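# Push the utility cart through the door into the bay

## Task

Move the utility cart from this room through the self-closing door into the other room and leave it parked in the yellow taped bay, with each of its four wheels fully within the tape and none touching the tape itself. The case of copy paper must be resting in the cart's top tray without any part of it overhanging the tray's edges. The door must be closed when you finish. Either robot or both may be used. The task fails if any robot tips over or is left leaning.

## Robot and tools

ROBOTS. There are two identical Hello Robot Stretch 4 units, r1 and r2. Each has an omni-wheel base, a lift riding up a mast, and one arm that extends forward. The arm ends in a wrist (yaw, pitch, roll) and a two-finger gripper. Each robot stands about 1.6 m tall, and its base edge lies within 0.23 m of the base origin. The two robots must never squeeze or ram each other, and that includes one gripper closing on the other robot's fingers. A base already in contact with the other robot presses hard if it drives on even slightly, and no state line reports such contact. The same distance command can differ by about 3 cm per metre between the two robots, so sharing a load can strain the hands or tip a robot. Each robot reports in its own frames, so judge their relative positions only from images, lidar_m and wrist_depth_mm.

FRAMES. Base frame: origin on the floor below the base centre, x forward, y left, z up, in metres. hand_pose is the point between the open fingertips, expressed in this frame, and is only approximate. The odometry frame is where the base frame was when the scene began. base_odometry adds up wheel rotation, so wheel slip shows up as travel. Heading is in rad, from -3.142 to 3.142, positive to the left.

move. The arguments r1 and r2 each hold that robot's share of one action. Allowed parts are base, joints, or both, plus optional speeds, pace and contact_limits. end_of_arm is sent on its own. base is an offset from where the base last reported itself, never a pose. It takes one of three keys. translate_m is metres forward (+) or back, from -2 to 2. strafe_m is metres left (+) or right, from -2 to 2. rotate_rad is radians counter-clockwise (+), from -3.2 to 3.2. Only translate_m and strafe_m can be combined, which gives a straight diagonal path with no turn. joints holds absolute targets, keyed by name. lift_m ranges 0 to 1.2 m. arm_m ranges 0 to 0.55 m of extension. wrist_yaw_rad ranges -1.134 to 4.276: 0 points forward, positive turns left, 3.14 is folded back. wrist_pitch_rad ranges -1.117 to 4.259: 0 is level, 1.57 points down. wrist_roll_rad ranges -1.117 to 4.259, positive clockwise as seen from behind. gripper_m is the fingertip gap in metres, -0.038 to 0.141, with a fixed bias of up to 0.015. Targets outside a range get clipped to it, and the result reports this. pace is one of "slow", "default", "fast" or "max". For the base this means 0.1/0.3/0.4/0.6 m/s and 1/2/3/4 rad/s. The lift runs 0.15 to 0.5 m/s and the arm 0.1 to 0.7 m/s. A raised lift caps the base's speed. speeds sets a top speed for one joint and is not allowed for the gripper. contact_limits runs from 0 (lightest) to 1 and defaults to 0.5. It applies to arm_m, lift_m, translate_m, strafe_m and rotate_rad, and must be given next to its own command. A base limit lasts until the next action that names base. {"end_of_arm": "enable_torque"} powers limp wrist or gripper motors back on. cameras lists camera names or ["all"]. Always pass blocking: false. The call comes back within about 0.5 s while motion continues. A new move replaces only the targets it names. An action stops at 14 s at the latest. If no action is given, the call returns the full state and the images.

wait(seconds 0 to 10, cameras) lets time pass. It ends early once any running robot comes to rest, and wait(0) shows the line "earlier move". stop(cameras) brakes every running motion on both robots. zoom_image(camera, region [x0,y0,x1,y1] in pixels, at most 504 by 504) enlarges part of that camera's latest image. finished_scene(scene) ends the current scene, and it cannot be undone. Everything must stay correct without the robots afterwards.

RESULTS. "move" lists the robots that were given motion. "as last shown" means the robot was not commanded, so its values are unchanged apart from sensor noise. base_status and joint_status read "moving", "done", "off_target", or a stop such as contact_stop, time_out, limit_stop_at_own_body, limit_stop_at_tilt or torque_fault. An unplanned stop cancels the calls that come after it in your reply. on_its_own reports behaviour you did not command, such as slack joints or wheels. lidar_m gives 12 distances in 30-degree sectors, counter-clockwise from straight ahead: the 4th is left, the 7th behind, the 10th right. "-" means nothing seen, or something nearer than 0.25 m. wrist_depth_mm is a 7x7 grid of depths from 100 to 2000 mm. turned_by_wheels and turned_by_imu disagreeing by more than about 0.1 rad suggests a collision or slip. base_tilt is in degrees, with positive meaning forward or right, and an offset of up to about 3. motor_effort is in percent, with the peak in brackets. servo_current is in mA. A rise in gripper current after closing shows a firm grip.

GRIPPING. To hold something, command a gap more than 0.015 below its width. To close behind a handle or bar, use -0.02 or below. Open the fingers before turning the base or wrist while they grip a thin rim.

AVOID. Robot-to-robot contact, drops, slamming the door or cart, and hard hits on fixed objects. Avoid a lean over 6 degrees, which makes the joints and wheels go slack. Don't drive, turn or brake while holding over 1 kg with arm_m above 0.2, and don't pull hard with the gripper held high. To avoid self-collision, keep the gripper off the base when the lift is low, and avoid extreme combinations of tilt, roll and yaw. Keep lift_m's contact limit at 0.15 or above with 1 kg in the gripper, and at 0.3 or above with 2 kg. A slack lift can sag. Loose objects may sometimes get nudged.

Each tool is called after "Request:" as name(argument=value, ...), one argument or row to a line, values as JSON.

## Session

Request:
move(
  blocking=false,
)

Scene clock: 0.00 s.
r1.base_odometry: x=+0.000 y=+0.000 heading=+0.000
r1.turned_by_wheels: +0.000
r1.turned_by_imu: +0.000
r1.base_tilt: forward=-1.6 right=+1.3
r1.lidar_m: 1.92 2.25 3.81 1.93 0.97 0.84 0.83 0.93 0.77 0.76 0.93 1.59
r1.base_status: not commanded
r1.joint_positions: lift_m=+0.127 arm_m=+0.000 wrist_yaw_rad=+3.089 wrist_pitch_rad=+0.002 wrist_roll_rad=+0.000 gripper_m=+0.056
r1.joint_status: not commanded
r1.measured_speeds: all 0
r1.motor_effort: lift_m=+20 arm_m=-4 wheel_0=+0 wheel_1=+1 wheel_2=+1
r1.servo_current: wrist_yaw_rad=39 wrist_pitch_rad=46 wrist_roll_rad=65 gripper_m=39
r1.hand_pose: x=-0.1125 y=+0.1024 z=+0.3046 quat_wxyz=(+0.026, -0.001, +0.000, +1.000) (m; r1's base frame)
r1.wrist_depth_mm: 137 138 - - - - - / 113 139 - - - - - / 117 140 224 - - - - / 137 161 - - - - - / - - - - - - - / - - 191 - 187 - - / 842 759 750 788 788 732 768
r2.base_odometry: x=+0.000 y=+0.000 heading=+0.000
r2.turned_by_wheels: +0.000
r2.turned_by_imu: +0.000
r2.base_tilt: forward=-0.6 right=+0.1
r2.lidar_m: 2.02 1.45 1.40 1.49 2.01 2.22 2.34 3.17 1.60 3.62 2.59 2.46
r2.base_status: not commanded
r2.joint_positions: lift_m=+0.295 arm_m=+0.000 wrist_yaw_rad=+3.133 wrist_pitch_rad=+0.002 wrist_roll_rad=+0.000 gripper_m=+0.056
r2.joint_status: not commanded
r2.measured_speeds: all 0
r2.motor_effort: lift_m=+18 arm_m=-4 wheel_0=+0 wheel_1=-1 wheel_2=+0
r2.servo_current: wrist_yaw_rad=46 wrist_pitch_rad=39 wrist_roll_rad=46 gripper_m=59
r2.hand_pose: x=-0.1167 y=+0.0898 z=+0.4727 quat_wxyz=(+0.004, -0.001, +0.000, +1.000) (m; r2's base frame)
r2.wrist_depth_mm: - 140 - - - - - / - 126 150 - - - - / - 130 185 - - - - / 144 143 272 - - - - / 229 - - - - - - / 226 1576 196 1576 190 1618 1464 / 226 1060 1138 - - 1025 1060
pictures: r1_head_camera, r1_head_left_camera, r1_head_right_camera, r1_wrist_camera, r2_head_camera, r2_head_left_camera, r2_head_right_camera, r2_wrist_camera
Images, in order (width x height): r1_head_camera 420x560, r1_head_left_camera 420x672, r1_head_right_camera 420x672, r1_wrist_camera 616x392, r2_head_camera 420x560, r2_head_left_camera 420x672, r2_head_right_camera 420x672, r2_wrist_camera 616x392.

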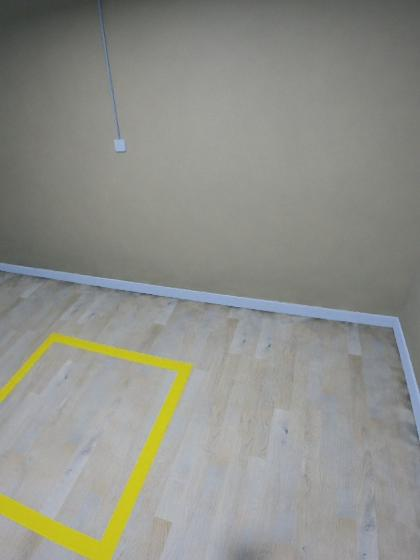

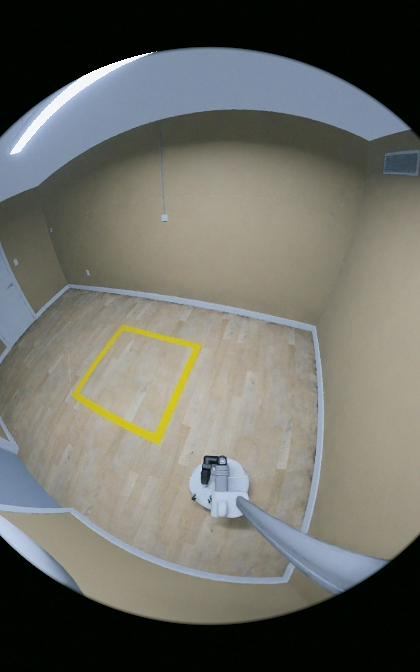

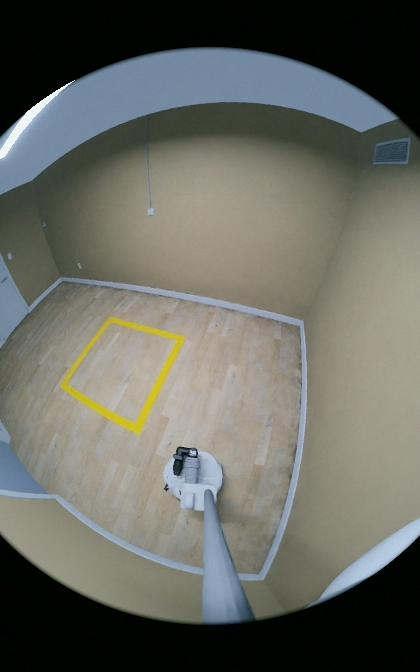

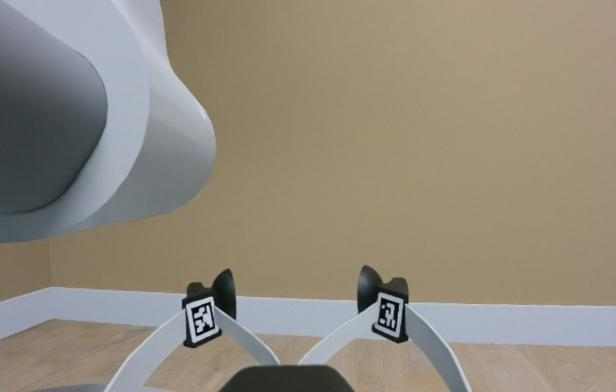

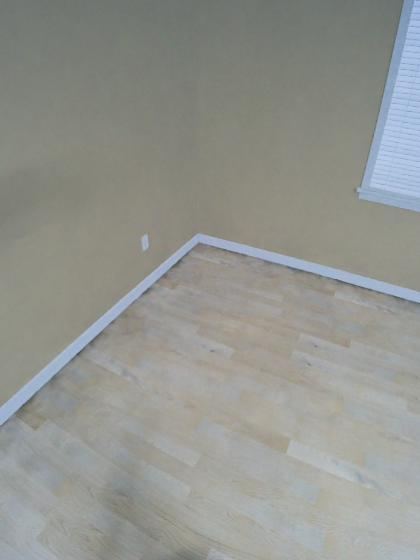

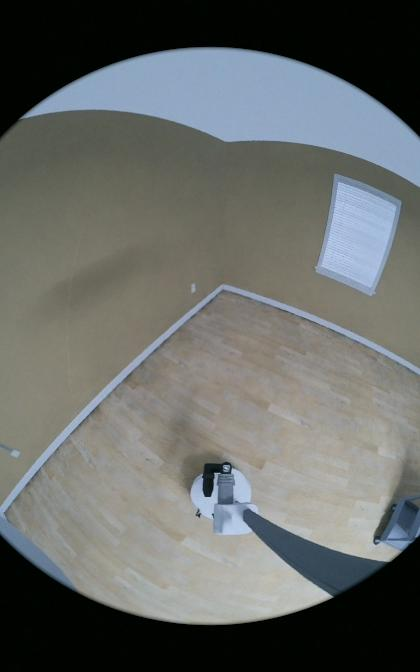

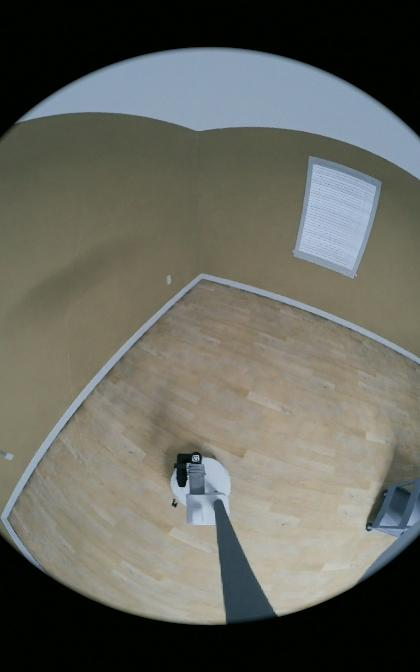

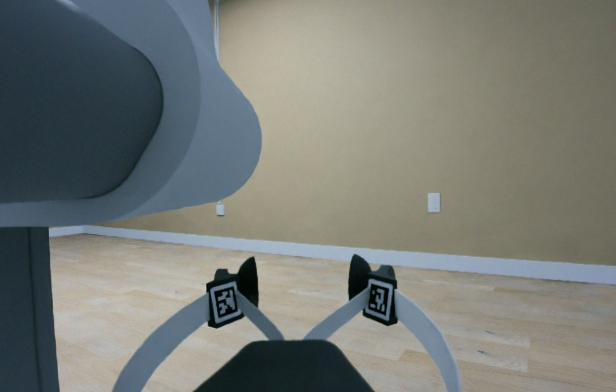

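Request:
move(
  blocking=false,
  r1={"base":{"rotate_rad":1.5},"pace":"fast"},
  r2={"base":{"rotate_rad":-1.7},"pace":"fast"},
)

Request:
wait(
  seconds=2.5,
  cameras=["r1_head_camera","r1_head_left_camera","r2_head_camera","r2_head_left_camera","r2_head_right_camera"],
)

Scene clock: 3.90 s.
move: r1 moving; r2 moving
r1.base_odometry: x=+0.000 y=+0.000 heading=+0.378
r1.turned_by_wheels: +0.378
r1.turned_by_imu: +0.379
r1.base_tilt: forward=-1.6 right=+1.2
r1.lidar_m: 2.06 3.10 2.42 1.11 0.86 0.81 0.91 0.78 0.78 0.85 1.27 1.93
r1.base_status: rotate_rad moving
r1.joint_positions: lift_m=+0.127 arm_m=+0.000 wrist_yaw_rad=+3.089 wrist_pitch_rad=+0.002 wrist_roll_rad=+0.000 gripper_m=+0.056
r1.joint_status: not commanded
r1.measured_speeds: translate_m=+0.000 strafe_m=+0.000 rotate_rad=+1.458 lift_m=+0.000 arm_m=+0.000 wrist_yaw_rad=+0.000 wrist_pitch_rad=+0.000 wrist_roll_rad=+0.000
r1.motor_effort: lift_m=+20(20) arm_m=-4(4) wheel_0=-9(10) wheel_1=-8(10) wheel_2=-9(9)
r1.servo_current: wrist_yaw_rad=59(59) wrist_pitch_rad=39(46) wrist_roll_rad=46(59) gripper_m=39(39)
r1.hand_pose: x=-0.1125 y=+0.1024 z=+0.3046 quat_wxyz=(+0.026, -0.001, +0.000, +1.000)
r1.wrist_depth_mm: 136 138 - - - - - / 113 139 - - - - - / 118 140 229 - - - - / 137 161 - - - - - / - - - - - - - / - 991 190 - 187 - - / 778 750 750 798 750 699 -
r2.base_odometry: x=+0.000 y=+0.000 heading=-0.378
r2.turned_by_wheels: -0.378
r2.turned_by_imu: -0.366
r2.base_tilt: forward=-0.7 right=+0.1
r2.lidar_m: 2.47 1.77 1.43 1.38 1.56 2.26 2.24 2.48 3.79 1.63 3.18 2.52
r2.base_status: rotate_rad moving
r2.joint_positions: lift_m=+0.295 arm_m=+0.000 wrist_yaw_rad=+3.133 wrist_pitch_rad=+0.002 wrist_roll_rad=+0.000 gripper_m=+0.056
r2.joint_status: not commanded
r2.measured_speeds: translate_m=+0.000 strafe_m=-0.001 rotate_rad=-1.461 lift_m=+0.000 arm_m=+0.000 wrist_yaw_rad=+0.000 wrist_pitch_rad=+0.000 wrist_roll_rad=+0.000
r2.motor_effort: lift_m=+18(18) arm_m=-4(4) wheel_0=+9(10) wheel_1=+10(12) wheel_2=+11(12)
r2.servo_current: wrist_yaw_rad=33(52) wrist_pitch_rad=39(46) wrist_roll_rad=52(52) gripper_m=39(59)
r2.hand_pose: x=-0.1167 y=+0.0898 z=+0.4727 quat_wxyz=(+0.004, -0.001, +0.000, +1.000)
r2.wrist_depth_mm: - 141 - - - - - / - 127 150 - - - - / - 130 184 - - - - / 144 143 272 - - - - / 229 - - - - - - / 227 1576 196 1576 190 1661 1464 / 226 1060 1138 - - 1060 1060
pictures: none

Scene clock: 5.10 s.
earlier move: r1 done; r2 moving
r1.base_odometry: x=+0.000 y=+0.000 heading=+1.500
r1.turned_by_wheels: +1.122
r1.turned_by_imu: +1.129
r1.base_tilt: forward=-1.6 right=+1.3
r1.lidar_m: 2.25 1.05 0.85 0.83 0.93 0.79 0.76 0.87 1.40 1.93 2.12 3.37
r1.base_status: done
r1.joint_positions: lift_m=+0.127 arm_m=+0.000 wrist_yaw_rad=+3.089 wrist_pitch_rad=+0.002 wrist_roll_rad=+0.000 gripper_m=+0.056
r1.joint_status: not commanded
r1.measured_speeds: all 0
r1.motor_effort: lift_m=+20(20) arm_m=-4(4) wheel_0=+0(11) wheel_1=-1(10) wheel_2=+1(10)
r1.servo_current: wrist_yaw_rad=59(59) wrist_pitch_rad=46(52) wrist_roll_rad=65(65) gripper_m=39(46)
r1.hand_pose: x=-0.1125 y=+0.1024 z=+0.3046 quat_wxyz=(+0.026, -0.001, +0.000, +1.000)
r1.wrist_depth_mm: 136 138 - - - - - / 113 139 - - - - - / 117 139 229 - - - - / 137 161 - - - - - / - - - - - - - / - - 191 - 187 - - / 831 741 750 143 750 732 768
r2.base_odometry: x=+0.000 y=+0.000 heading=-1.699
r2.turned_by_wheels: -1.321
r2.turned_by_imu: -1.287
r2.base_tilt: forward=-0.7 right=+0.1
r2.lidar_m: 1.73 2.74 2.47 2.36 1.53 1.40 1.44 1.82 2.22 2.26 2.88 1.60
r2.base_status: rotate_rad moving
r2.joint_positions: lift_m=+0.295 arm_m=+0.000 wrist_yaw_rad=+3.133 wrist_pitch_rad=+0.002 wrist_roll_rad=+0.000 gripper_m=+0.056
r2.joint_status: not commanded
r2.measured_speeds: all 0
r2.motor_effort: lift_m=+18(18) arm_m=-4(4) wheel_0=+3(13) wheel_1=+4(14) wheel_2=+4(12)
r2.servo_current: wrist_yaw_rad=39(59) wrist_pitch_rad=33(46) wrist_roll_rad=46(52) gripper_m=46(59)
r2.hand_pose: x=-0.1167 y=+0.0898 z=+0.4727 quat_wxyz=(+0.004, -0.001, +0.000, +1.000)
r2.wrist_depth_mm: - 140 - - - - - / - 127 142 - - - - / - 129 185 - - - - / 144 143 207 - - - - / 229 - - - - - - / 228 1576 194 1308 190 - - / 227 1060 1160 - - 1025 1060
wait: 1.20 of 2.5 s (r1 has come to rest)
Images, in order (width x height): r1_head_camera 420x560, r1_head_left_camera 420x672, r2_head_camera 420x560, r2_head_left_camera 420x672, r2_head_right_camera 420x672.

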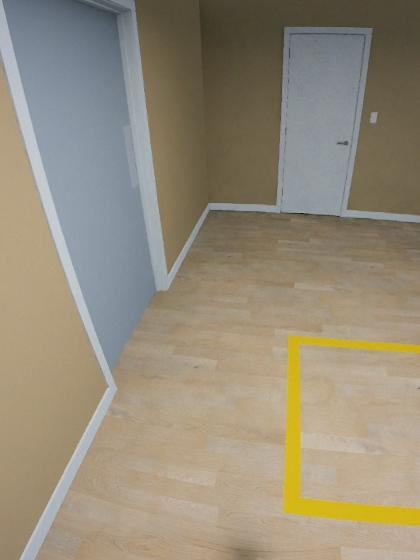

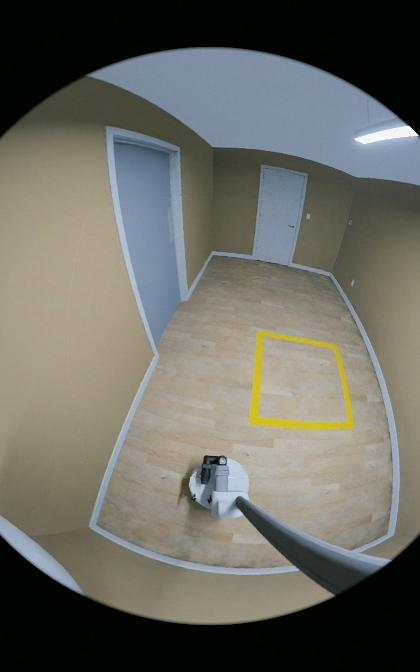

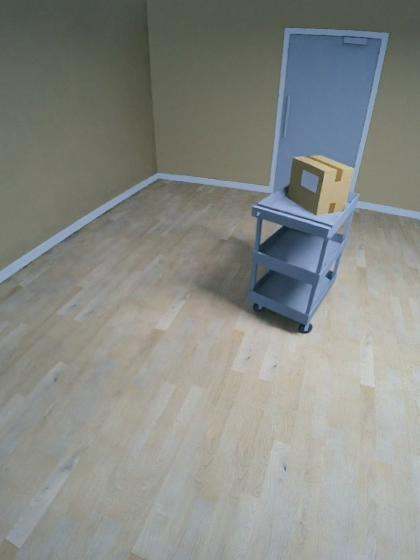

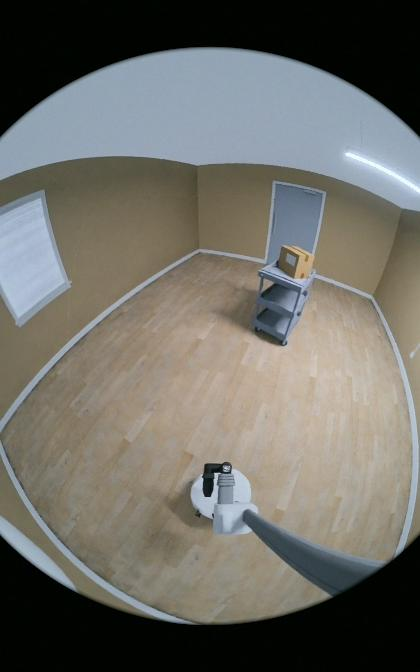

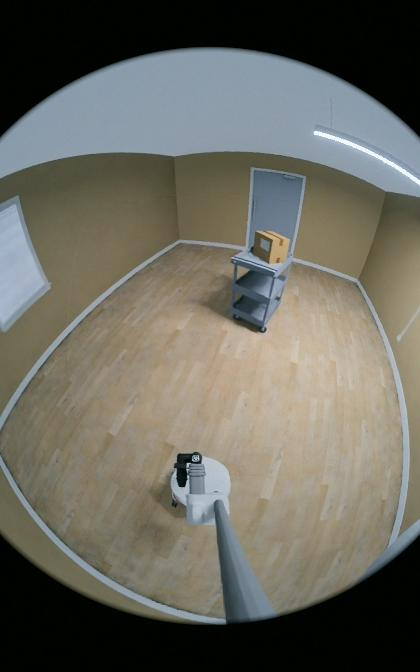

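Request:
zoom_image(
  camera="r2_head_camera",
  region=[220, 10, 420, 350],
)

Request:
zoom_image(
  camera="r1_head_camera",
  region=[0, 0, 210, 400],
)

Scaled by 1.482 from the camera's image (finer frame: 1200x1600).

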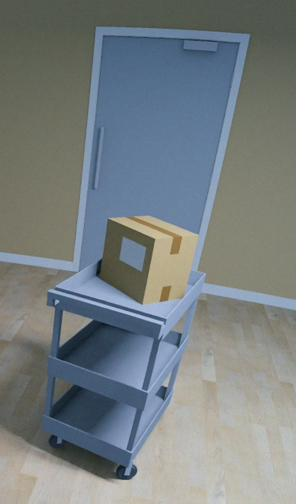

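Scaled by 1.260 from the camera's image (finer frame: 600x800).

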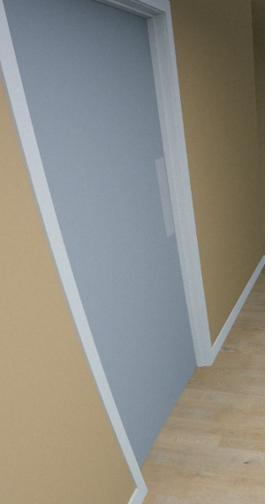

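Request:
move(
  blocking=false,
  r1={"base":{"translate_m":1.5},"joints":{"lift_m":0.6},"pace":"fast"},
  r2={"base":{"rotate_rad":-0.3},"joints":{"lift_m":0.9},"pace":"fast"},
)

Request:
wait(
  seconds=2,
  cameras=["r2_head_camera"],
)

Request:
wait(
  seconds=4,
  cameras=["r2_head_camera","r1_head_left_camera","r1_head_right_camera"],
)

Scene clock: 44.47 s.
earlier move: r2 done
move: r1 moving; r2 moving
r1.base_odometry: x=+0.004 y=+0.050 heading=+1.500
r1.turned_by_wheels: +0.000
r1.turned_by_imu: +0.000
r1.base_tilt: forward=-1.6 right=+1.3
r1.lidar_m: 2.20 1.04 0.82 0.82 0.91 0.82 0.82 0.91 1.48 1.94 2.16 3.38
r1.base_status: translate_m moving
r1.joint_positions: lift_m=+0.190 arm_m=+0.000 wrist_yaw_rad=+3.089 wrist_pitch_rad=+0.002 wrist_roll_rad=+0.000 gripper_m=+0.056
r1.joint_status: lift_m moving
r1.measured_speeds: translate_m=+0.196 strafe_m=+0.000 rotate_rad=+0.003 lift_m=+0.244 arm_m=+0.000 wrist_yaw_rad=+0.000 wrist_pitch_rad=+0.000 wrist_roll_rad=+0.000
r1.motor_effort: lift_m=+26(28) arm_m=-4(4) wheel_0=+7(11) wheel_1=+6(9) wheel_2=-11(11)
r1.servo_current: wrist_yaw_rad=33(59) wrist_pitch_rad=39(46) wrist_roll_rad=46(65) gripper_m=46(46)
r1.hand_pose: x=-0.1125 y=+0.1024 z=+0.3674 quat_wxyz=(+0.026, -0.001, +0.000, +1.000)
r1.wrist_depth_mm: - 137 - - - - - / - 138 - - - - - / 110 138 206 - - - - / 125 139 237 - - - - / - - - - - - - / - - 190 - 188 - - / 917 878 831 143 809 - -
r2.base_odometry: x=+0.000 y=+0.000 heading=-1.974
r2.turned_by_wheels: -0.275
r2.turned_by_imu: -0.267
r2.base_tilt: forward=-0.6 right=+0.1
r2.lidar_m: 1.60 3.19 2.53 2.49 1.81 1.41 1.39 1.54 2.23 2.22 2.43 3.70
r2.base_status: rotate_rad moving
r2.joint_positions: lift_m=+0.358 arm_m=+0.000 wrist_yaw_rad=+3.133 wrist_pitch_rad=+0.002 wrist_roll_rad=+0.000 gripper_m=+0.056
r2.joint_status: lift_m moving
r2.measured_speeds: translate_m=+0.001 strafe_m=+0.000 rotate_rad=-0.432 lift_m=+0.243 arm_m=+0.000 wrist_yaw_rad=+0.000 wrist_pitch_rad=+0.000 wrist_roll_rad=+0.000
r2.motor_effort: lift_m=+24(24) arm_m=-4(4) wheel_0=+3(14) wheel_1=+3(10) wheel_2=+3(12)
r2.servo_current: wrist_yaw_rad=52(59) wrist_pitch_rad=39(46) wrist_roll_rad=52(59) gripper_m=46(52)
r2.hand_pose: x=-0.1167 y=+0.0898 z=+0.5357 quat_wxyz=(+0.004, -0.001, +0.000, +1.000)
r2.wrist_depth_mm: - 141 - - - - - / - 127 142 - - - - / - 130 185 - - - - / 144 144 207 - - - - / 220 - - - - - - / 220 1618 190 171 190 - - / 226 1182 1255 - - 1118 1160
pictures: none

Scene clock: 46.47 s.
earlier move: r1 moving; r2 moving
r1.base_odometry: x=+0.056 y=+0.799 heading=+1.500
r1.turned_by_wheels: +0.000
r1.turned_by_imu: +0.000
r1.base_tilt: forward=-1.6 right=+1.2
r1.lidar_m: 1.76 0.98 0.72 0.71 0.79 1.29 1.55 1.73 2.10 2.08 2.30 3.17
r1.base_status: translate_m moving
r1.joint_positions: lift_m=+0.600 arm_m=+0.000 wrist_yaw_rad=+3.089 wrist_pitch_rad=+0.002 wrist_roll_rad=+0.000 gripper_m=+0.056
r1.joint_status: all done
r1.measured_speeds: translate_m=+0.401 strafe_m=+0.001 rotate_rad=-0.003 lift_m=+0.000 arm_m=+0.000 wrist_yaw_rad=+0.000 wrist_pitch_rad=+0.000 wrist_roll_rad=+0.000
r1.motor_effort: lift_m=+24(29) arm_m=-4(4) wheel_0=+7(11) wheel_1=+3(9) wheel_2=-5(13)
r1.servo_current: wrist_yaw_rad=46(65) wrist_pitch_rad=46(52) wrist_roll_rad=39(65) gripper_m=39(52)
r1.hand_pose: x=-0.1125 y=+0.1024 z=+0.7771 quat_wxyz=(+0.026, -0.001, +0.000, +1.000)
r1.wrist_depth_mm: - 137 - - - - - / - 137 - - - - - / 110 138 205 - - - - / 124 139 237 - - - - / - - - - - - - / - - 190 - 187 - - / - 151 182 137 - - -
r2.base_odometry: x=+0.000 y=+0.000 heading=-1.999
r2.turned_by_wheels: -0.025
r2.turned_by_imu: -0.024
r2.base_tilt: forward=-0.7 right=+0.1
r2.lidar_m: 1.62 3.29 2.53 2.47 1.83 1.43 1.41 1.52 2.26 2.22 2.40 3.60
r2.base_status: done
r2.joint_positions: lift_m=+0.900 arm_m=+0.000 wrist_yaw_rad=+3.133 wrist_pitch_rad=+0.002 wrist_roll_rad=+0.000 gripper_m=+0.056
r2.joint_status: lift_m moving
r2.measured_speeds: all 0
r2.motor_effort: lift_m=+20(27) arm_m=-4(4) wheel_0=+0(14) wheel_1=+2(10) wheel_2=+2(12)
r2.servo_current: wrist_yaw_rad=46(65) wrist_pitch_rad=39(46) wrist_roll_rad=39(59) gripper_m=52(52)
r2.hand_pose: x=-0.1167 y=+0.0898 z=+1.0775 quat_wxyz=(+0.004, -0.001, +0.000, +1.000)
r2.wrist_depth_mm: - 140 - - - - - / - 126 141 - - - - / - 130 183 - - - - / 144 143 216 - - - - / 220 - - - - - - / 220 - 190 - 189 - - / 224 - - - - - -
wait: 2.00 s; no rest
Images, in order (width x height): r2_head_camera 420x560.

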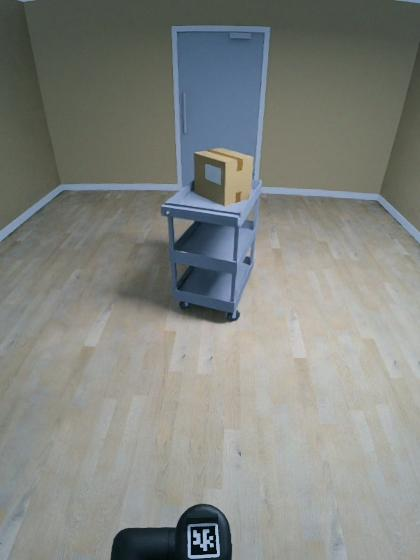

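Scene clock: 46.57 s.
earlier move: r1 moving; r2 done
r1.base_odometry: x=+0.059 y=+0.839 heading=+1.500
r1.turned_by_wheels: +0.000
r1.turned_by_imu: +0.000
r1.base_tilt: forward=-1.6 right=+1.2
r1.lidar_m: 1.74 0.96 0.71 0.69 0.78 1.26 1.59 1.76 2.10 2.08 2.30 3.13
r1.base_status: translate_m moving
r1.joint_positions: lift_m=+0.600 arm_m=+0.000 wrist_yaw_rad=+3.089 wrist_pitch_rad=+0.002 wrist_roll_rad=+0.000 gripper_m=+0.056
r1.joint_status: all done
r1.measured_speeds: translate_m=+0.400 strafe_m=-0.001 rotate_rad=+0.000 lift_m=+0.000 arm_m=+0.000 wrist_yaw_rad=+0.000 wrist_pitch_rad=+0.000 wrist_roll_rad=+0.000
r1.motor_effort: lift_m=+25(29) arm_m=-4(4) wheel_0=+4(11) wheel_1=+4(9) wheel_2=-6(13)
r1.servo_current: wrist_yaw_rad=72(72) wrist_pitch_rad=39(52) wrist_roll_rad=46(65) gripper_m=39(52)
r1.hand_pose: x=-0.1125 y=+0.1024 z=+0.7771 quat_wxyz=(+0.026, -0.001, +0.000, +1.000)
r1.wrist_depth_mm: - 137 - - - - - / - 137 - - - - - / 110 138 205 - - - - / 124 139 237 - - - - / - - - - - - - / - - 190 - 187 - - / 1863 163 189 137 - - -
r2.base_odometry: x=+0.000 y=+0.000 heading=-1.999
r2.turned_by_wheels: +0.000
r2.turned_by_imu: +0.000
r2.base_tilt: forward=-0.7 right=+0.0
r2.lidar_m: 1.62 3.26 2.53 2.49 1.81 1.46 1.41 1.52 2.27 2.22 2.37 3.59
r2.base_status: done
r2.joint_positions: lift_m=+0.900 arm_m=+0.000 wrist_yaw_rad=+3.133 wrist_pitch_rad=+0.002 wrist_roll_rad=+0.000 gripper_m=+0.056
r2.joint_status: all done
r2.measured_speeds: all 0
r2.motor_effort: lift_m=+21(27) arm_m=-4(4) wheel_0=+0(14) wheel_1=+2(10) wheel_2=+2(12)
r2.servo_current: wrist_yaw_rad=39(65) wrist_pitch_rad=39(46) wrist_roll_rad=39(59) gripper_m=52(52)
r2.hand_pose: x=-0.1167 y=+0.0898 z=+1.0775 quat_wxyz=(+0.004, -0.001, +0.000, +1.000)
r2.wrist_depth_mm: - 141 - - - - - / - 126 141 - - - - / - 129 183 - - - - / 144 143 216 - - - - / 220 - - - - - - / 219 - 190 - 188 - - / 224 - - - - - -
wait: 0.10 of 4 s (r2 has come to rest)
pictures: r1_head_left_camera, r1_head_right_camera, r2_head_camera
Images, in order (width x height): r1_head_left_camera 420x672, r1_head_right_camera 420x672, r2_head_camera 420x560.

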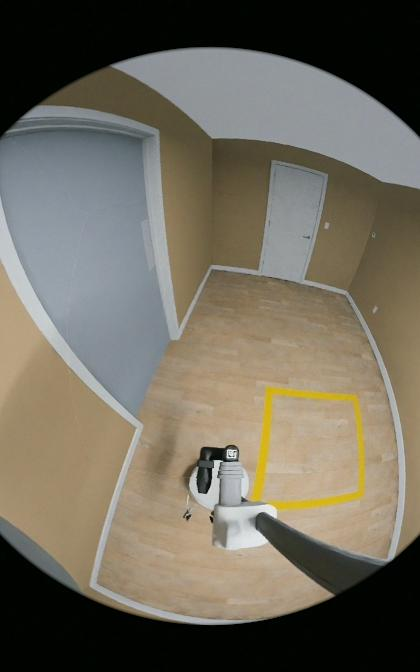

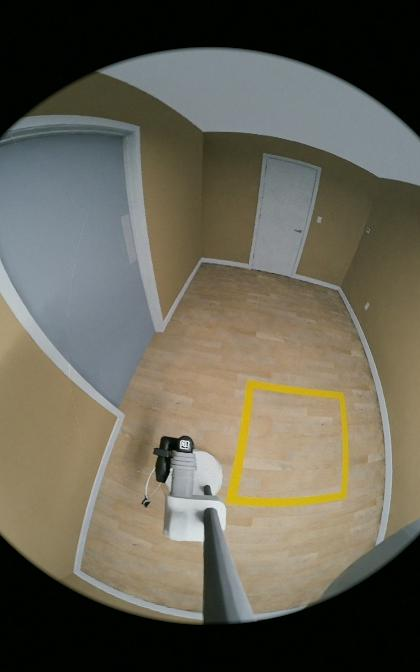

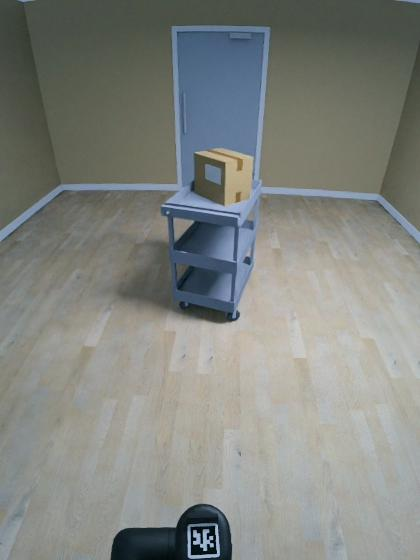

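Request:
move(
  blocking=false,
  r2={"base":{"translate_m":0.6,"strafe_m":0.05},"joints":{"wrist_yaw_rad":0,"gripper_m":0.1},"pace":"fast"},
)

Request:
wait(
  seconds=3,
  cameras=["r2_head_camera","r2_wrist_camera"],
)

Request:
move(
  blocking=false,
  r1={"base":{"rotate_rad":1.57},"pace":"fast"},
)

Request:
wait(
  seconds=2,
  cameras=["r1_head_camera","r2_head_camera","r2_wrist_camera","r1_head_left_camera"],
)

Scene clock: 66.97 s.
earlier move: r1 done
move: r2 moving
r1.base_odometry: x=+0.106 y=+1.496 heading=+1.500
r1.turned_by_wheels: +0.000
r1.turned_by_imu: +0.000
r1.base_tilt: forward=-1.6 right=+1.2
r1.lidar_m: 1.47 0.83 0.68 0.65 0.70 1.06 2.24 2.53 2.23 2.19 2.46 2.46
r1.base_status: done
r1.joint_positions: lift_m=+0.600 arm_m=+0.000 wrist_yaw_rad=+3.089 wrist_pitch_rad=+0.002 wrist_roll_rad=+0.000 gripper_m=+0.056
r1.joint_status: not commanded
r1.measured_speeds: all 0
r1.motor_effort: lift_m=+25(25) arm_m=-4(4) wheel_0=+2(2) wheel_1=+0(1) wheel_2=+0(0)
r1.servo_current: wrist_yaw_rad=33(52) wrist_pitch_rad=46(46) wrist_roll_rad=46(59) gripper_m=39(46)
r1.hand_pose: x=-0.1125 y=+0.1024 z=+0.7771 quat_wxyz=(+0.026, -0.001, +0.000, +1.000)
r1.wrist_depth_mm: 136 138 - - - - - / 113 139 - - - - - / 117 140 272 - - - - / 137 162 - - - - - / - - - - - - - / - - 194 - 187 - - / 1921 1708 1661 153 1808 - -
r2.base_odometry: x=-0.014 y=-0.038 heading=-1.999
r2.turned_by_wheels: +0.000
r2.turned_by_imu: +0.001
r2.base_tilt: forward=-0.7 right=+0.1
r2.lidar_m: 1.54 3.26 2.53 2.47 1.89 1.48 1.44 1.56 2.25 2.19 2.41 3.60
r2.base_status: translate_m moving; strafe_m moving
r2.joint_positions: lift_m=+0.900 arm_m=+0.000 wrist_yaw_rad=+2.523 wrist_pitch_rad=+0.002 wrist_roll_rad=+0.000 gripper_m=+0.075
r2.joint_status: wrist_yaw_rad moving; gripper_m moving
r2.measured_speeds: translate_m=+0.157 strafe_m=+0.013 rotate_rad=-0.002 lift_m=+0.000 arm_m=+0.000 wrist_yaw_rad=-1.732 wrist_pitch_rad=+0.000 wrist_roll_rad=+0.000
r2.motor_effort: lift_m=+21(21) arm_m=-4(4) wheel_0=+10(11) wheel_1=+8(11) wheel_2=-14(14)
r2.servo_current: wrist_yaw_rad=111(156) wrist_pitch_rad=39(46) wrist_roll_rad=46(52) gripper_m=65(91)
r2.hand_pose: x=-0.0132 y=+0.2385 z=+1.0775 quat_wxyz=(+0.305, -0.001, +0.000, +0.952)
r2.wrist_depth_mm: - - - - - - - / - - - - - - - / - - - - - - - / - - - - - - - / - - - - - - - / - - 189 - 187 - - / - - - - - - -
pictures: none

Scene clock: 69.50 s.
earlier move: r2 done
r1.base_odometry: x=+0.106 y=+1.496 heading=+1.500
r1.turned_by_wheels: +0.000
r1.turned_by_imu: +0.000
r1.base_tilt: forward=-1.6 right=+1.3
r1.lidar_m: 1.45 0.80 0.67 0.67 0.71 1.07 2.22 2.54 2.21 2.20 2.44 2.47
r1.base_status: done
r1.joint_positions: lift_m=+0.600 arm_m=+0.000 wrist_yaw_rad=+3.089 wrist_pitch_rad=+0.002 wrist_roll_rad=+0.000 gripper_m=+0.056
r1.joint_status: not commanded
r1.measured_speeds: all 0
r1.motor_effort: lift_m=+25(25) arm_m=-4(4) wheel_0=+2(3) wheel_1=+0(1) wheel_2=+0(0)
r1.servo_current: wrist_yaw_rad=52(72) wrist_pitch_rad=46(52) wrist_roll_rad=52(65) gripper_m=46(52)
r1.hand_pose: x=-0.1125 y=+0.1024 z=+0.7771 quat_wxyz=(+0.026, -0.001, +0.000, +1.000)
r1.wrist_depth_mm: 136 139 - - - - - / 113 139 - - - - - / 117 139 272 - - - - / 137 162 - - - - - / - - - - - - - / - - 194 - 187 - - / 1983 1661 1708 153 1756 - -
r2.base_odometry: x=-0.204 y=-0.567 heading=-1.999
r2.turned_by_wheels: +0.000
r2.turned_by_imu: +0.001
r2.base_tilt: forward=-0.7 right=+0.1
r2.lidar_m: 1.04 3.13 2.43 2.37 2.59 2.04 2.00 2.15 2.38 2.33 2.54 1.05
r2.base_status: done
r2.joint_positions: lift_m=+0.900 arm_m=+0.000 wrist_yaw_rad=+0.003 wrist_pitch_rad=+0.002 wrist_roll_rad=+0.000 gripper_m=+0.100
r2.joint_status: all done
r2.measured_speeds: all 0
r2.motor_effort: lift_m=+21(21) arm_m=-4(4) wheel_0=+3(12) wheel_1=+3(11) wheel_2=-3(16)
r2.servo_current: wrist_yaw_rad=39(156) wrist_pitch_rad=39(46) wrist_roll_rad=46(59) gripper_m=52(104)
r2.hand_pose: x=+0.4596 y=-0.0866 z=+1.0775 quat_wxyz=(+1.000, +0.000, +0.001, +0.001)
r2.wrist_depth_mm: - - - - - - - / - - - - - - - / - - - - - - - / - - - - - - - / - - - 1281 1138 - - / - - 194 842 186 - - / - - - - - - -
wait: 2.53 of 3 s (r2 has come to rest)
Images, in order (width x height): r2_head_camera 420x560, r2_wrist_camera 616x392.

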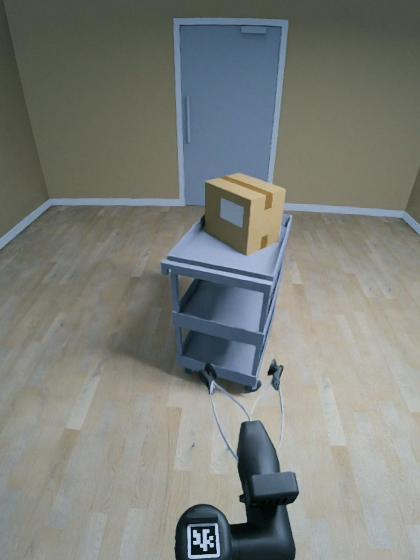

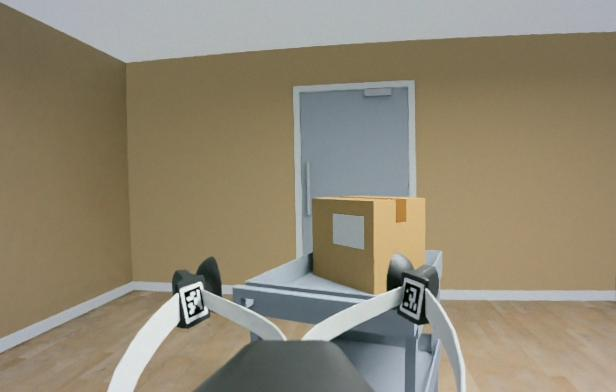

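Scene clock: 70.00 s.
move: r1 moving
r1.base_odometry: x=+0.106 y=+1.496 heading=+1.853
r1.turned_by_wheels: +0.353
r1.turned_by_imu: +0.354
r1.base_tilt: forward=-1.6 right=+1.3
r1.lidar_m: 0.87 0.70 0.67 0.69 0.85 2.24 2.34 2.30 2.20 2.30 2.54 2.38
r1.base_status: rotate_rad moving
r1.joint_positions: lift_m=+0.600 arm_m=+0.000 wrist_yaw_rad=+3.089 wrist_pitch_rad=+0.002 wrist_roll_rad=+0.000 gripper_m=+0.056
r1.joint_status: not commanded
r1.measured_speeds: translate_m=+0.001 strafe_m=-0.001 rotate_rad=+1.366 lift_m=+0.000 arm_m=+0.000 wrist_yaw_rad=+0.000 wrist_pitch_rad=+0.000 wrist_roll_rad=+0.000
r1.motor_effort: lift_m=+25(25) arm_m=-4(4) wheel_0=-8(10) wheel_1=-8(9) wheel_2=-8(8)
r1.servo_current: wrist_yaw_rad=33(59) wrist_pitch_rad=52(52) wrist_roll_rad=52(65) gripper_m=39(46)
r1.hand_pose: x=-0.1125 y=+0.1024 z=+0.7771 quat_wxyz=(+0.026, -0.001, +0.000, +1.000)
r1.wrist_depth_mm: 137 138 - - - - - / 113 139 - - - - - / 117 140 273 - - - - / 137 162 - - - - - / - - - - - - - / - - 194 - 187 - - / 1921 1708 1756 153 1808 1661 1756
r2: as last shown
r2.turned_by_imu: +0.000
r2.motor_effort: lift_m=+21(21) arm_m=-4(4) wheel_0=+3(4) wheel_1=+3(3) wheel_2=-3(4)
r2.servo_current: wrist_yaw_rad=46(52) wrist_pitch_rad=46(46) wrist_roll_rad=46(59) gripper_m=46(59)
pictures: none

Scene clock: 71.30 s.
earlier move: r1 done
r1.base_odometry: x=+0.106 y=+1.496 heading=+3.070
r1.turned_by_wheels: +1.217
r1.turned_by_imu: +1.224
r1.base_tilt: forward=-1.6 right=+1.3
r1.lidar_m: 0.67 0.70 1.04 2.24 2.48 2.19 2.17 2.43 2.47 1.52 0.83 0.68
r1.base_status: done
r1.joint_positions: lift_m=+0.600 arm_m=+0.000 wrist_yaw_rad=+3.089 wrist_pitch_rad=+0.002 wrist_roll_rad=+0.000 gripper_m=+0.056
r1.joint_status: not commanded
r1.measured_speeds: all 0
r1.motor_effort: lift_m=+25(25) arm_m=-4(4) wheel_0=-2(12) wheel_1=+0(10) wheel_2=+0(9)
r1.servo_current: wrist_yaw_rad=39(65) wrist_pitch_rad=46(52) wrist_roll_rad=59(65) gripper_m=39(46)
r1.hand_pose: x=-0.1125 y=+0.1024 z=+0.7771 quat_wxyz=(+0.026, -0.001, +0.000, +1.000)
r1.wrist_depth_mm: 137 138 - - - - - / 113 139 - - - - - / 117 139 272 - - - - / 137 161 - - - - - / - - - - - - - / - - 194 - 187 - - / 1921 1708 1708 153 1863 1808 1808
r2.base_odometry: x=-0.204 y=-0.567 heading=-1.999
r2.turned_by_wheels: +0.000
r2.turned_by_imu: +0.000
r2.base_tilt: forward=-0.6 right=+0.0
r2.lidar_m: 1.04 3.10 2.44 2.34 2.57 2.05 2.00 2.17 2.39 2.35 2.53 1.02
r2.base_status: not commanded
r2.joint_positions: lift_m=+0.900 arm_m=+0.000 wrist_yaw_rad=+0.003 wrist_pitch_rad=+0.002 wrist_roll_rad=+0.000 gripper_m=+0.100
r2.joint_status: not commanded
r2.measured_speeds: all 0
r2.motor_effort: lift_m=+20(21) arm_m=-4(4) wheel_0=+3(4) wheel_1=+3(3) wheel_2=-3(4)
r2.servo_current: wrist_yaw_rad=52(59) wrist_pitch_rad=39(46) wrist_roll_rad=65(65) gripper_m=52(59)
r2.hand_pose: x=+0.4596 y=-0.0866 z=+1.0775 quat_wxyz=(+1.000, +0.000, +0.001, +0.001)
r2.wrist_depth_mm: - - - - - - - / - - - - - - - / - - - - - - - / - - - - - - - / - - - 1308 1098 - - / - - 193 854 187 - - / - - - - - - -
wait: 1.30 of 2 s (r1 has come to rest)
pictures: r1_head_camera, r1_head_left_camera, r2_head_camera, r2_wrist_camera
Images, in order (width x height): r1_head_camera 420x560, r1_head_left_camera 420x672, r2_head_camera 420x560, r2_wrist_camera 616x392.

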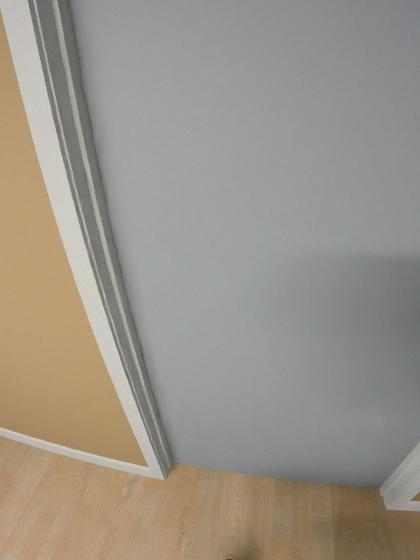

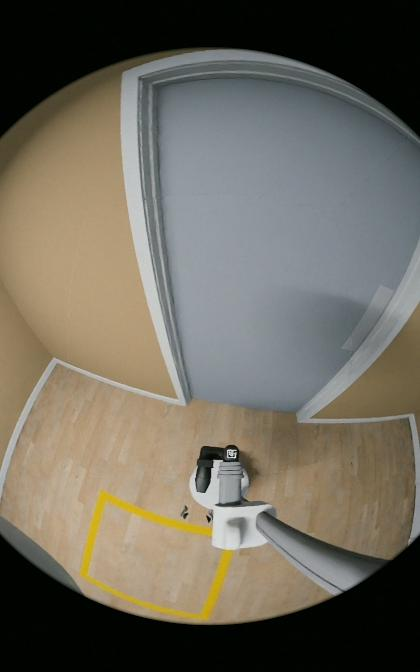

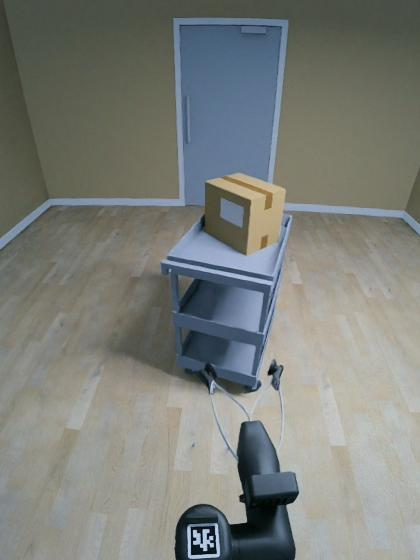

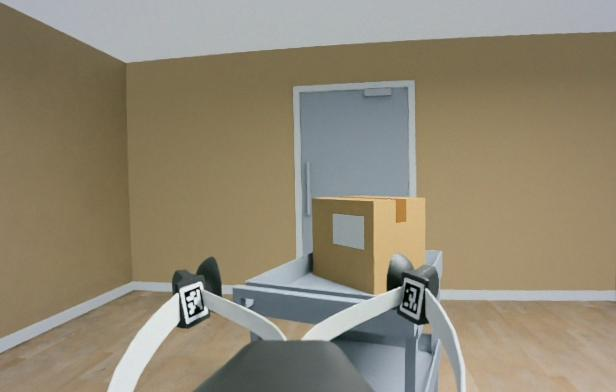

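Request:
zoom_image(
  camera="r2_head_camera",
  region=[150, 160, 310, 400],
)

Request:
zoom_image(
  camera="r2_wrist_camera",
  region=[220, 170, 460, 392],
)

Scaled by 2.100 from the camera's image (finer frame: 1200x1600).

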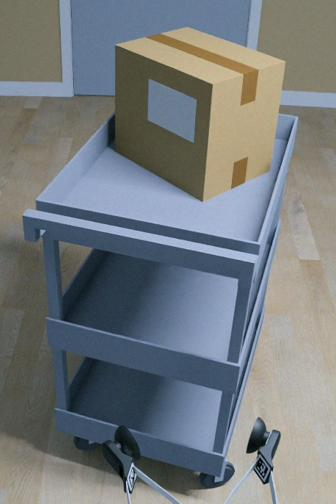

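Scaled by 2.100.

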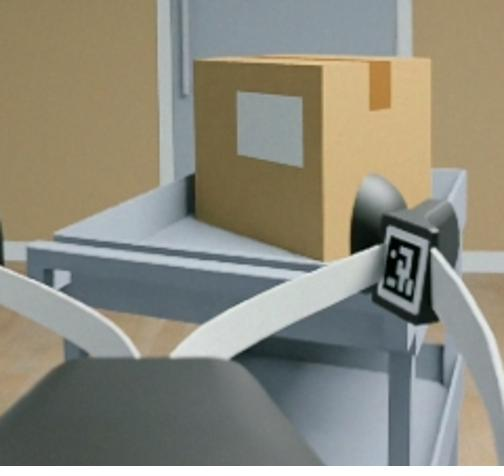

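Request:
move(
  blocking=false,
  r2={"base":{"rotate_rad":-0.42},"joints":{"wrist_roll_rad":1.57,"lift_m":0.74},"pace":"fast"},
)

Request:
wait(
  seconds=1.2,
)

Request:
move(
  blocking=false,
  r2={"base":{"translate_m":0.3,"strafe_m":0.52},"joints":{"gripper_m":0.12},"pace":"fast"},
)

Request:
wait(
  seconds=4,
  cameras=["r2_head_camera","r2_wrist_camera"],
)

Scene clock: 107.93 s.
move: r2 moving
r1: as last shown
r1.turned_by_wheels: +0.000
r1.turned_by_imu: +0.000
r1.motor_effort: lift_m=+25(25) arm_m=-4(4) wheel_0=-2(3) wheel_1=+0(0) wheel_2=+0(0)
r2.base_odometry: x=-0.204 y=-0.567 heading=-2.237
r2.turned_by_wheels: -0.238
r2.turned_by_imu: -0.230
r2.base_tilt: forward=-0.7 right=+0.1
r2.lidar_m: 1.02 1.12 2.60 2.36 2.42 2.19 1.99 2.02 2.54 2.34 2.39 2.99
r2.base_status: rotate_rad moving
r2.joint_positions: lift_m=+0.837 arm_m=+0.000 wrist_yaw_rad=+0.003 wrist_pitch_rad=+0.002 wrist_roll_rad=+0.642 gripper_m=+0.100
r2.joint_status: lift_m moving; wrist_roll_rad moving
r2.measured_speeds: translate_m=-0.002 strafe_m=+0.002 rotate_rad=-0.882 lift_m=-0.244 arm_m=+0.000 wrist_yaw_rad=+0.000 wrist_pitch_rad=+0.000 wrist_roll_rad=+1.820
r2.motor_effort: lift_m=+13(21) arm_m=-4(4) wheel_0=+6(10) wheel_1=+7(10) wheel_2=+8(10)
r2.servo_current: wrist_yaw_rad=46(52) wrist_pitch_rad=39(46) wrist_roll_rad=52(98) gripper_m=52(52)
r2.hand_pose: x=+0.4596 y=-0.0866 z=+1.0148 quat_wxyz=(+0.949, +0.316, +0.001, +0.001)
r2.wrist_depth_mm: - - - - - - - / - - - - - - - / - - - - - - - / - - - - - - - / - - - 1160 - - 1921 / - - 190 878 194 1863 1537 / - - 946 - - 1537 1336
pictures: none

Scene clock: 108.90 s.
earlier move: r2 done
r1.base_odometry: x=+0.106 y=+1.496 heading=+3.070
r1.turned_by_wheels: +0.000
r1.turned_by_imu: +0.000
r1.base_tilt: forward=-1.6 right=+1.3
r1.lidar_m: 0.65 0.71 1.06 2.24 2.48 2.21 2.19 2.41 2.48 1.50 0.85 0.67
r1.base_status: not commanded
r1.joint_positions: lift_m=+0.600 arm_m=+0.000 wrist_yaw_rad=+3.089 wrist_pitch_rad=+0.002 wrist_roll_rad=+0.000 gripper_m=+0.056
r1.joint_status: not commanded
r1.measured_speeds: all 0
r1.motor_effort: lift_m=+25(25) arm_m=-4(4) wheel_0=-2(3) wheel_1=+0(1) wheel_2=+0(0)
r1.servo_current: wrist_yaw_rad=52(72) wrist_pitch_rad=46(52) wrist_roll_rad=52(65) gripper_m=39(46)
r1.hand_pose: x=-0.1125 y=+0.1024 z=+0.7771 quat_wxyz=(+0.026, -0.001, +0.000, +1.000)
r1.wrist_depth_mm: 136 139 - - - - - / 113 139 - - - - - / 118 139 271 - - - - / 137 162 - - - - - / - - - - - - - / - - 193 - 187 - - / 1921 1708 1756 153 1808 1756 1921
r2.base_odometry: x=-0.204 y=-0.567 heading=-2.418
r2.turned_by_wheels: -0.181
r2.turned_by_imu: -0.177
r2.base_tilt: forward=-0.7 right=+0.1
r2.lidar_m: 1.02 1.05 2.91 2.39 2.37 2.35 2.01 1.98 2.28 2.35 2.33 2.64
r2.base_status: done
r2.joint_positions: lift_m=+0.740 arm_m=+0.000 wrist_yaw_rad=+0.003 wrist_pitch_rad=+0.002 wrist_roll_rad=+1.568 gripper_m=+0.100
r2.joint_status: all done
r2.measured_speeds: all 0
r2.motor_effort: lift_m=+15(21) arm_m=-4(4) wheel_0=+3(10) wheel_1=+4(10) wheel_2=+6(10)
r2.servo_current: wrist_yaw_rad=52(59) wrist_pitch_rad=39(52) wrist_roll_rad=46(98) gripper_m=52(52)
r2.hand_pose: x=+0.4595 y=-0.0867 z=+0.9180 quat_wxyz=(+0.708, +0.706, +0.001, +0.000)
r2.wrist_depth_mm: - - - - - 1808 1255 / - - - - - 1808 1255 / - - - - - 1863 1255 / - - - - - 1808 1281 / - - - - - 1863 1308 / - - 193 1182 193 878 - / - - - - - - -
wait: 0.97 of 1.2 s (r2 has come to rest)
pictures: none

Scene clock: 109.40 s.
move: r2 moving
r1: as last shown
r2.base_odometry: x=-0.194 y=-0.611 heading=-2.418
r2.turned_by_wheels: +0.000
r2.turned_by_imu: +0.000
r2.base_tilt: forward=-0.7 right=+0.0
r2.lidar_m: 0.98 1.04 2.88 2.37 2.34 2.46 2.03 2.03 2.30 2.36 2.36 2.71
r2.base_status: translate_m moving; strafe_m moving
r2.joint_positions: lift_m=+0.740 arm_m=+0.000 wrist_yaw_rad=+0.003 wrist_pitch_rad=+0.002 wrist_roll_rad=+1.568 gripper_m=+0.114
r2.joint_status: gripper_m moving
r2.measured_speeds: translate_m=+0.085 strafe_m=+0.152 rotate_rad=+0.005 lift_m=+0.000 arm_m=+0.000 wrist_yaw_rad=+0.000 wrist_pitch_rad=+0.000 wrist_roll_rad=+0.000
r2.motor_effort: lift_m=+15(15) arm_m=-4(4) wheel_0=-7(9) wheel_1=+13(14) wheel_2=-10(10)
r2.servo_current: wrist_yaw_rad=46(59) wrist_pitch_rad=39(46) wrist_roll_rad=52(52) gripper_m=52(85)
r2.hand_pose: x=+0.4595 y=-0.0867 z=+0.9180 quat_wxyz=(+0.708, +0.706, +0.001, +0.000)
r2.wrist_depth_mm: - - - - - 1808 1229 / - - - - - 1863 1255 / - - - - - 1863 1281 / - - - - - 1863 1281 / - - - - - 1756 1229 / - - 200 1118 190 831 - / - - - - - - -
pictures: none

Scene clock: 111.80 s.
earlier move: r2 done
r1.base_odometry: x=+0.106 y=+1.496 heading=+3.070
r1.turned_by_wheels: +0.000
r1.turned_by_imu: +0.000
r1.base_tilt: forward=-1.6 right=+1.3
r1.lidar_m: 0.67 0.72 1.04 2.23 2.49 2.20 2.17 2.41 2.47 1.52 0.86 0.68
r1.base_status: not commanded
r1.joint_positions: lift_m=+0.600 arm_m=+0.000 wrist_yaw_rad=+3.089 wrist_pitch_rad=+0.002 wrist_roll_rad=+0.000 gripper_m=+0.056
r1.joint_status: not commanded
r1.measured_speeds: all 0
r1.motor_effort: lift_m=+25(25) arm_m=-4(4) wheel_0=-2(3) wheel_1=+0(1) wheel_2=+0(0)
r1.servo_current: wrist_yaw_rad=46(65) wrist_pitch_rad=39(52) wrist_roll_rad=52(65) gripper_m=39(46)
r1.hand_pose: x=-0.1125 y=+0.1024 z=+0.7771 quat_wxyz=(+0.026, -0.001, +0.000, +1.000)
r1.wrist_depth_mm: 136 139 - - - - - / 113 139 - - - - - / 118 140 272 - - - - / 137 161 - - - - - / - - - - - - - / - - 193 - 187 - - / 1863 1756 1756 153 1808 1808 1863
r2.base_odometry: x=-0.084 y=-1.155 heading=-2.418
r2.turned_by_wheels: +0.000
r2.turned_by_imu: +0.001
r2.base_tilt: forward=-0.7 right=+0.0
r2.lidar_m: 0.68 3.30 2.38 2.02 1.99 2.28 2.45 2.42 2.78 2.77 2.75 0.75
r2.base_status: done
r2.joint_positions: lift_m=+0.740 arm_m=+0.000 wrist_yaw_rad=+0.003 wrist_pitch_rad=+0.002 wrist_roll_rad=+1.568 gripper_m=+0.120
r2.joint_status: all done
r2.measured_speeds: all 0
r2.motor_effort: lift_m=+15(15) arm_m=-4(4) wheel_0=-3(11) wheel_1=-1(15) wheel_2=-3(11)
r2.servo_current: wrist_yaw_rad=39(59) wrist_pitch_rad=39(46) wrist_roll_rad=52(65) gripper_m=52(85)
r2.hand_pose: x=+0.4595 y=-0.0867 z=+0.9180 quat_wxyz=(+0.708, +0.706, +0.001, +0.000)
r2.wrist_depth_mm: - - - - - 1756 1138 / - - - - - 960 544 / - - - 778 539 - 544 / - - - 809 535 - 544 / - - - 904 539 - 539 / - - 198 - 200 544 539 / - - - - - 1863 1281
wait: 2.40 of 4 s (r2 has come to rest)
Images, in order (width x height): r2_head_camera 420x560, r2_wrist_camera 616x392.

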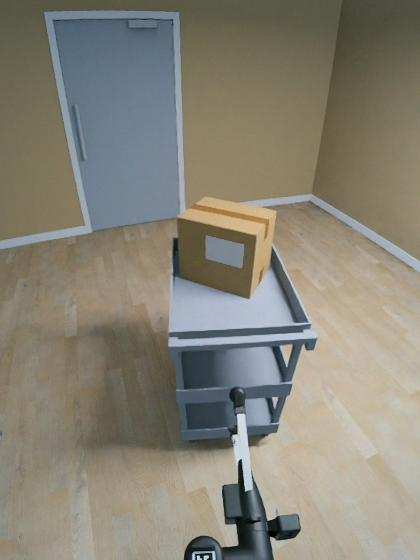

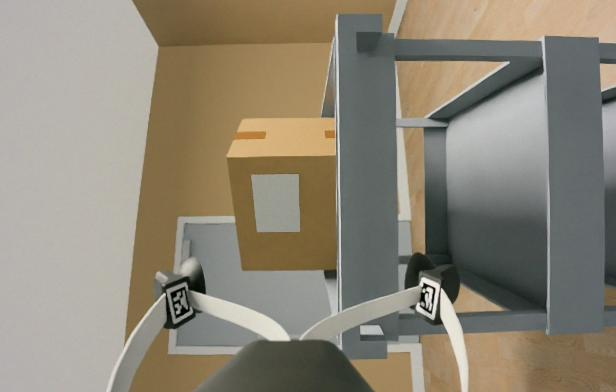

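Request:
move(
  blocking=false,
  r2={"base":{"translate_m":0.335,"strafe_m":-0.06},"joints":{"lift_m":0.675},"contact_limits":{"translate_m":0.2},"pace":"default"},
)

Request:
wait(
  seconds=4,
  cameras=["r2_head_camera","r2_wrist_camera"],
)

Scene clock: 119.77 s.
move: r2 moving
r1: as last shown
r2.base_odometry: x=-0.111 y=-1.171 heading=-2.418
r2.turned_by_wheels: +0.000
r2.turned_by_imu: +0.001
r2.base_tilt: forward=-0.7 right=+0.0
r2.lidar_m: 0.67 3.26 2.42 2.05 1.99 2.25 2.46 2.46 2.78 2.73 2.72 0.72
r2.base_status: translate_m moving; strafe_m moving
r2.joint_positions: lift_m=+0.703 arm_m=+0.000 wrist_yaw_rad=+0.003 wrist_pitch_rad=+0.002 wrist_roll_rad=+1.568 gripper_m=+0.120
r2.joint_status: lift_m moving
r2.measured_speeds: translate_m=+0.121 strafe_m=-0.021 rotate_rad=+0.002 lift_m=-0.135 arm_m=+0.000 wrist_yaw_rad=+0.000 wrist_pitch_rad=+0.000 wrist_roll_rad=+0.000
r2.motor_effort: lift_m=+12(16) arm_m=-4(4) wheel_0=+5(11) wheel_1=+5(7) wheel_2=-10(13)
r2.servo_current: wrist_yaw_rad=46(52) wrist_pitch_rad=39(46) wrist_roll_rad=39(59) gripper_m=52(52)
r2.contact_limits: translate_m 0.2
r2.hand_pose: x=+0.4595 y=-0.0867 z=+0.8805 quat_wxyz=(+0.708, +0.706, +0.001, +0.000)
r2.wrist_depth_mm: - - - - - 1661 1078 / - - - - - 878 512 / - - - 732 512 - 512 / - - 809 750 1098 - 512 / - - 866 820 517 - 517 / - - 198 452 200 - 512 / - - - - 521 1708 1160
pictures: none

Scene clock: 121.87 s.
earlier move: r2 done
r1.base_odometry: x=+0.106 y=+1.496 heading=+3.070
r1.turned_by_wheels: +0.000
r1.turned_by_imu: +0.000
r1.base_tilt: forward=-1.6 right=+1.3
r1.lidar_m: 0.65 0.70 1.09 2.24 2.48 2.18 2.19 2.40 2.49 1.50 0.83 0.67
r1.base_status: not commanded
r1.joint_positions: lift_m=+0.600 arm_m=+0.000 wrist_yaw_rad=+3.089 wrist_pitch_rad=+0.002 wrist_roll_rad=+0.000 gripper_m=+0.056
r1.joint_status: not commanded
r1.measured_speeds: all 0
r1.motor_effort: lift_m=+25(25) arm_m=-4(4) wheel_0=-2(2) wheel_1=+0(1) wheel_2=+0(0)
r1.servo_current: wrist_yaw_rad=52(65) wrist_pitch_rad=46(52) wrist_roll_rad=59(78) gripper_m=39(46)
r1.hand_pose: x=-0.1125 y=+0.1024 z=+0.7771 quat_wxyz=(+0.026, -0.001, +0.000, +1.000)
r1.wrist_depth_mm: 136 138 - - - - - / 113 139 - - - - - / 118 139 272 - - - - / 138 161 - - - - - / - - - - - - - / - - 194 - 187 - - / 1921 1661 1756 153 1863 1756 1863
r2.base_odometry: x=-0.375 y=-1.331 heading=-2.419
r2.turned_by_wheels: +0.000
r2.turned_by_imu: +0.000
r2.base_tilt: forward=-0.7 right=+0.1
r2.lidar_m: 0.36 0.39 2.58 2.17 2.16 2.38 2.74 2.72 3.10 2.61 2.60 0.41
r2.base_status: done
r2.joint_positions: lift_m=+0.675 arm_m=+0.000 wrist_yaw_rad=+0.001 wrist_pitch_rad=+0.002 wrist_roll_rad=+1.568 gripper_m=+0.120
r2.joint_status: all done
r2.measured_speeds: all 0
r2.motor_effort: lift_m=+14(17) arm_m=-4(4) wheel_0=+1(11) wheel_1=+2(7) wheel_2=-7(14)
r2.servo_current: wrist_yaw_rad=46(59) wrist_pitch_rad=39(46) wrist_roll_rad=46(59) gripper_m=46(59)
r2.contact_limits: translate_m 0.2
r2.hand_pose: x=+0.4594 y=-0.0872 z=+0.8531 quat_wxyz=(+0.708, +0.706, +0.001, +0.000)
r2.wrist_depth_mm: - - - 220 220 1661 1138 / - - - 159 220 1661 - / - - 580 158 220 820 - / - 455 449 158 219 820 - / - - 469 217 217 809 - / - - 206 157 211 - - / - - 580 - 216 - -
wait: 2.10 of 4 s (r2 has come to rest)
Images, in order (width x height): r2_head_camera 420x560, r2_wrist_camera 616x392.

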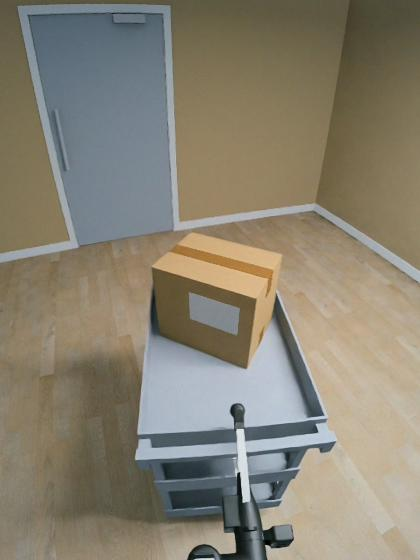

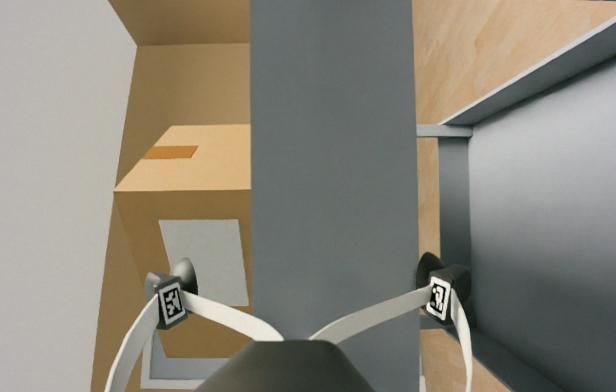

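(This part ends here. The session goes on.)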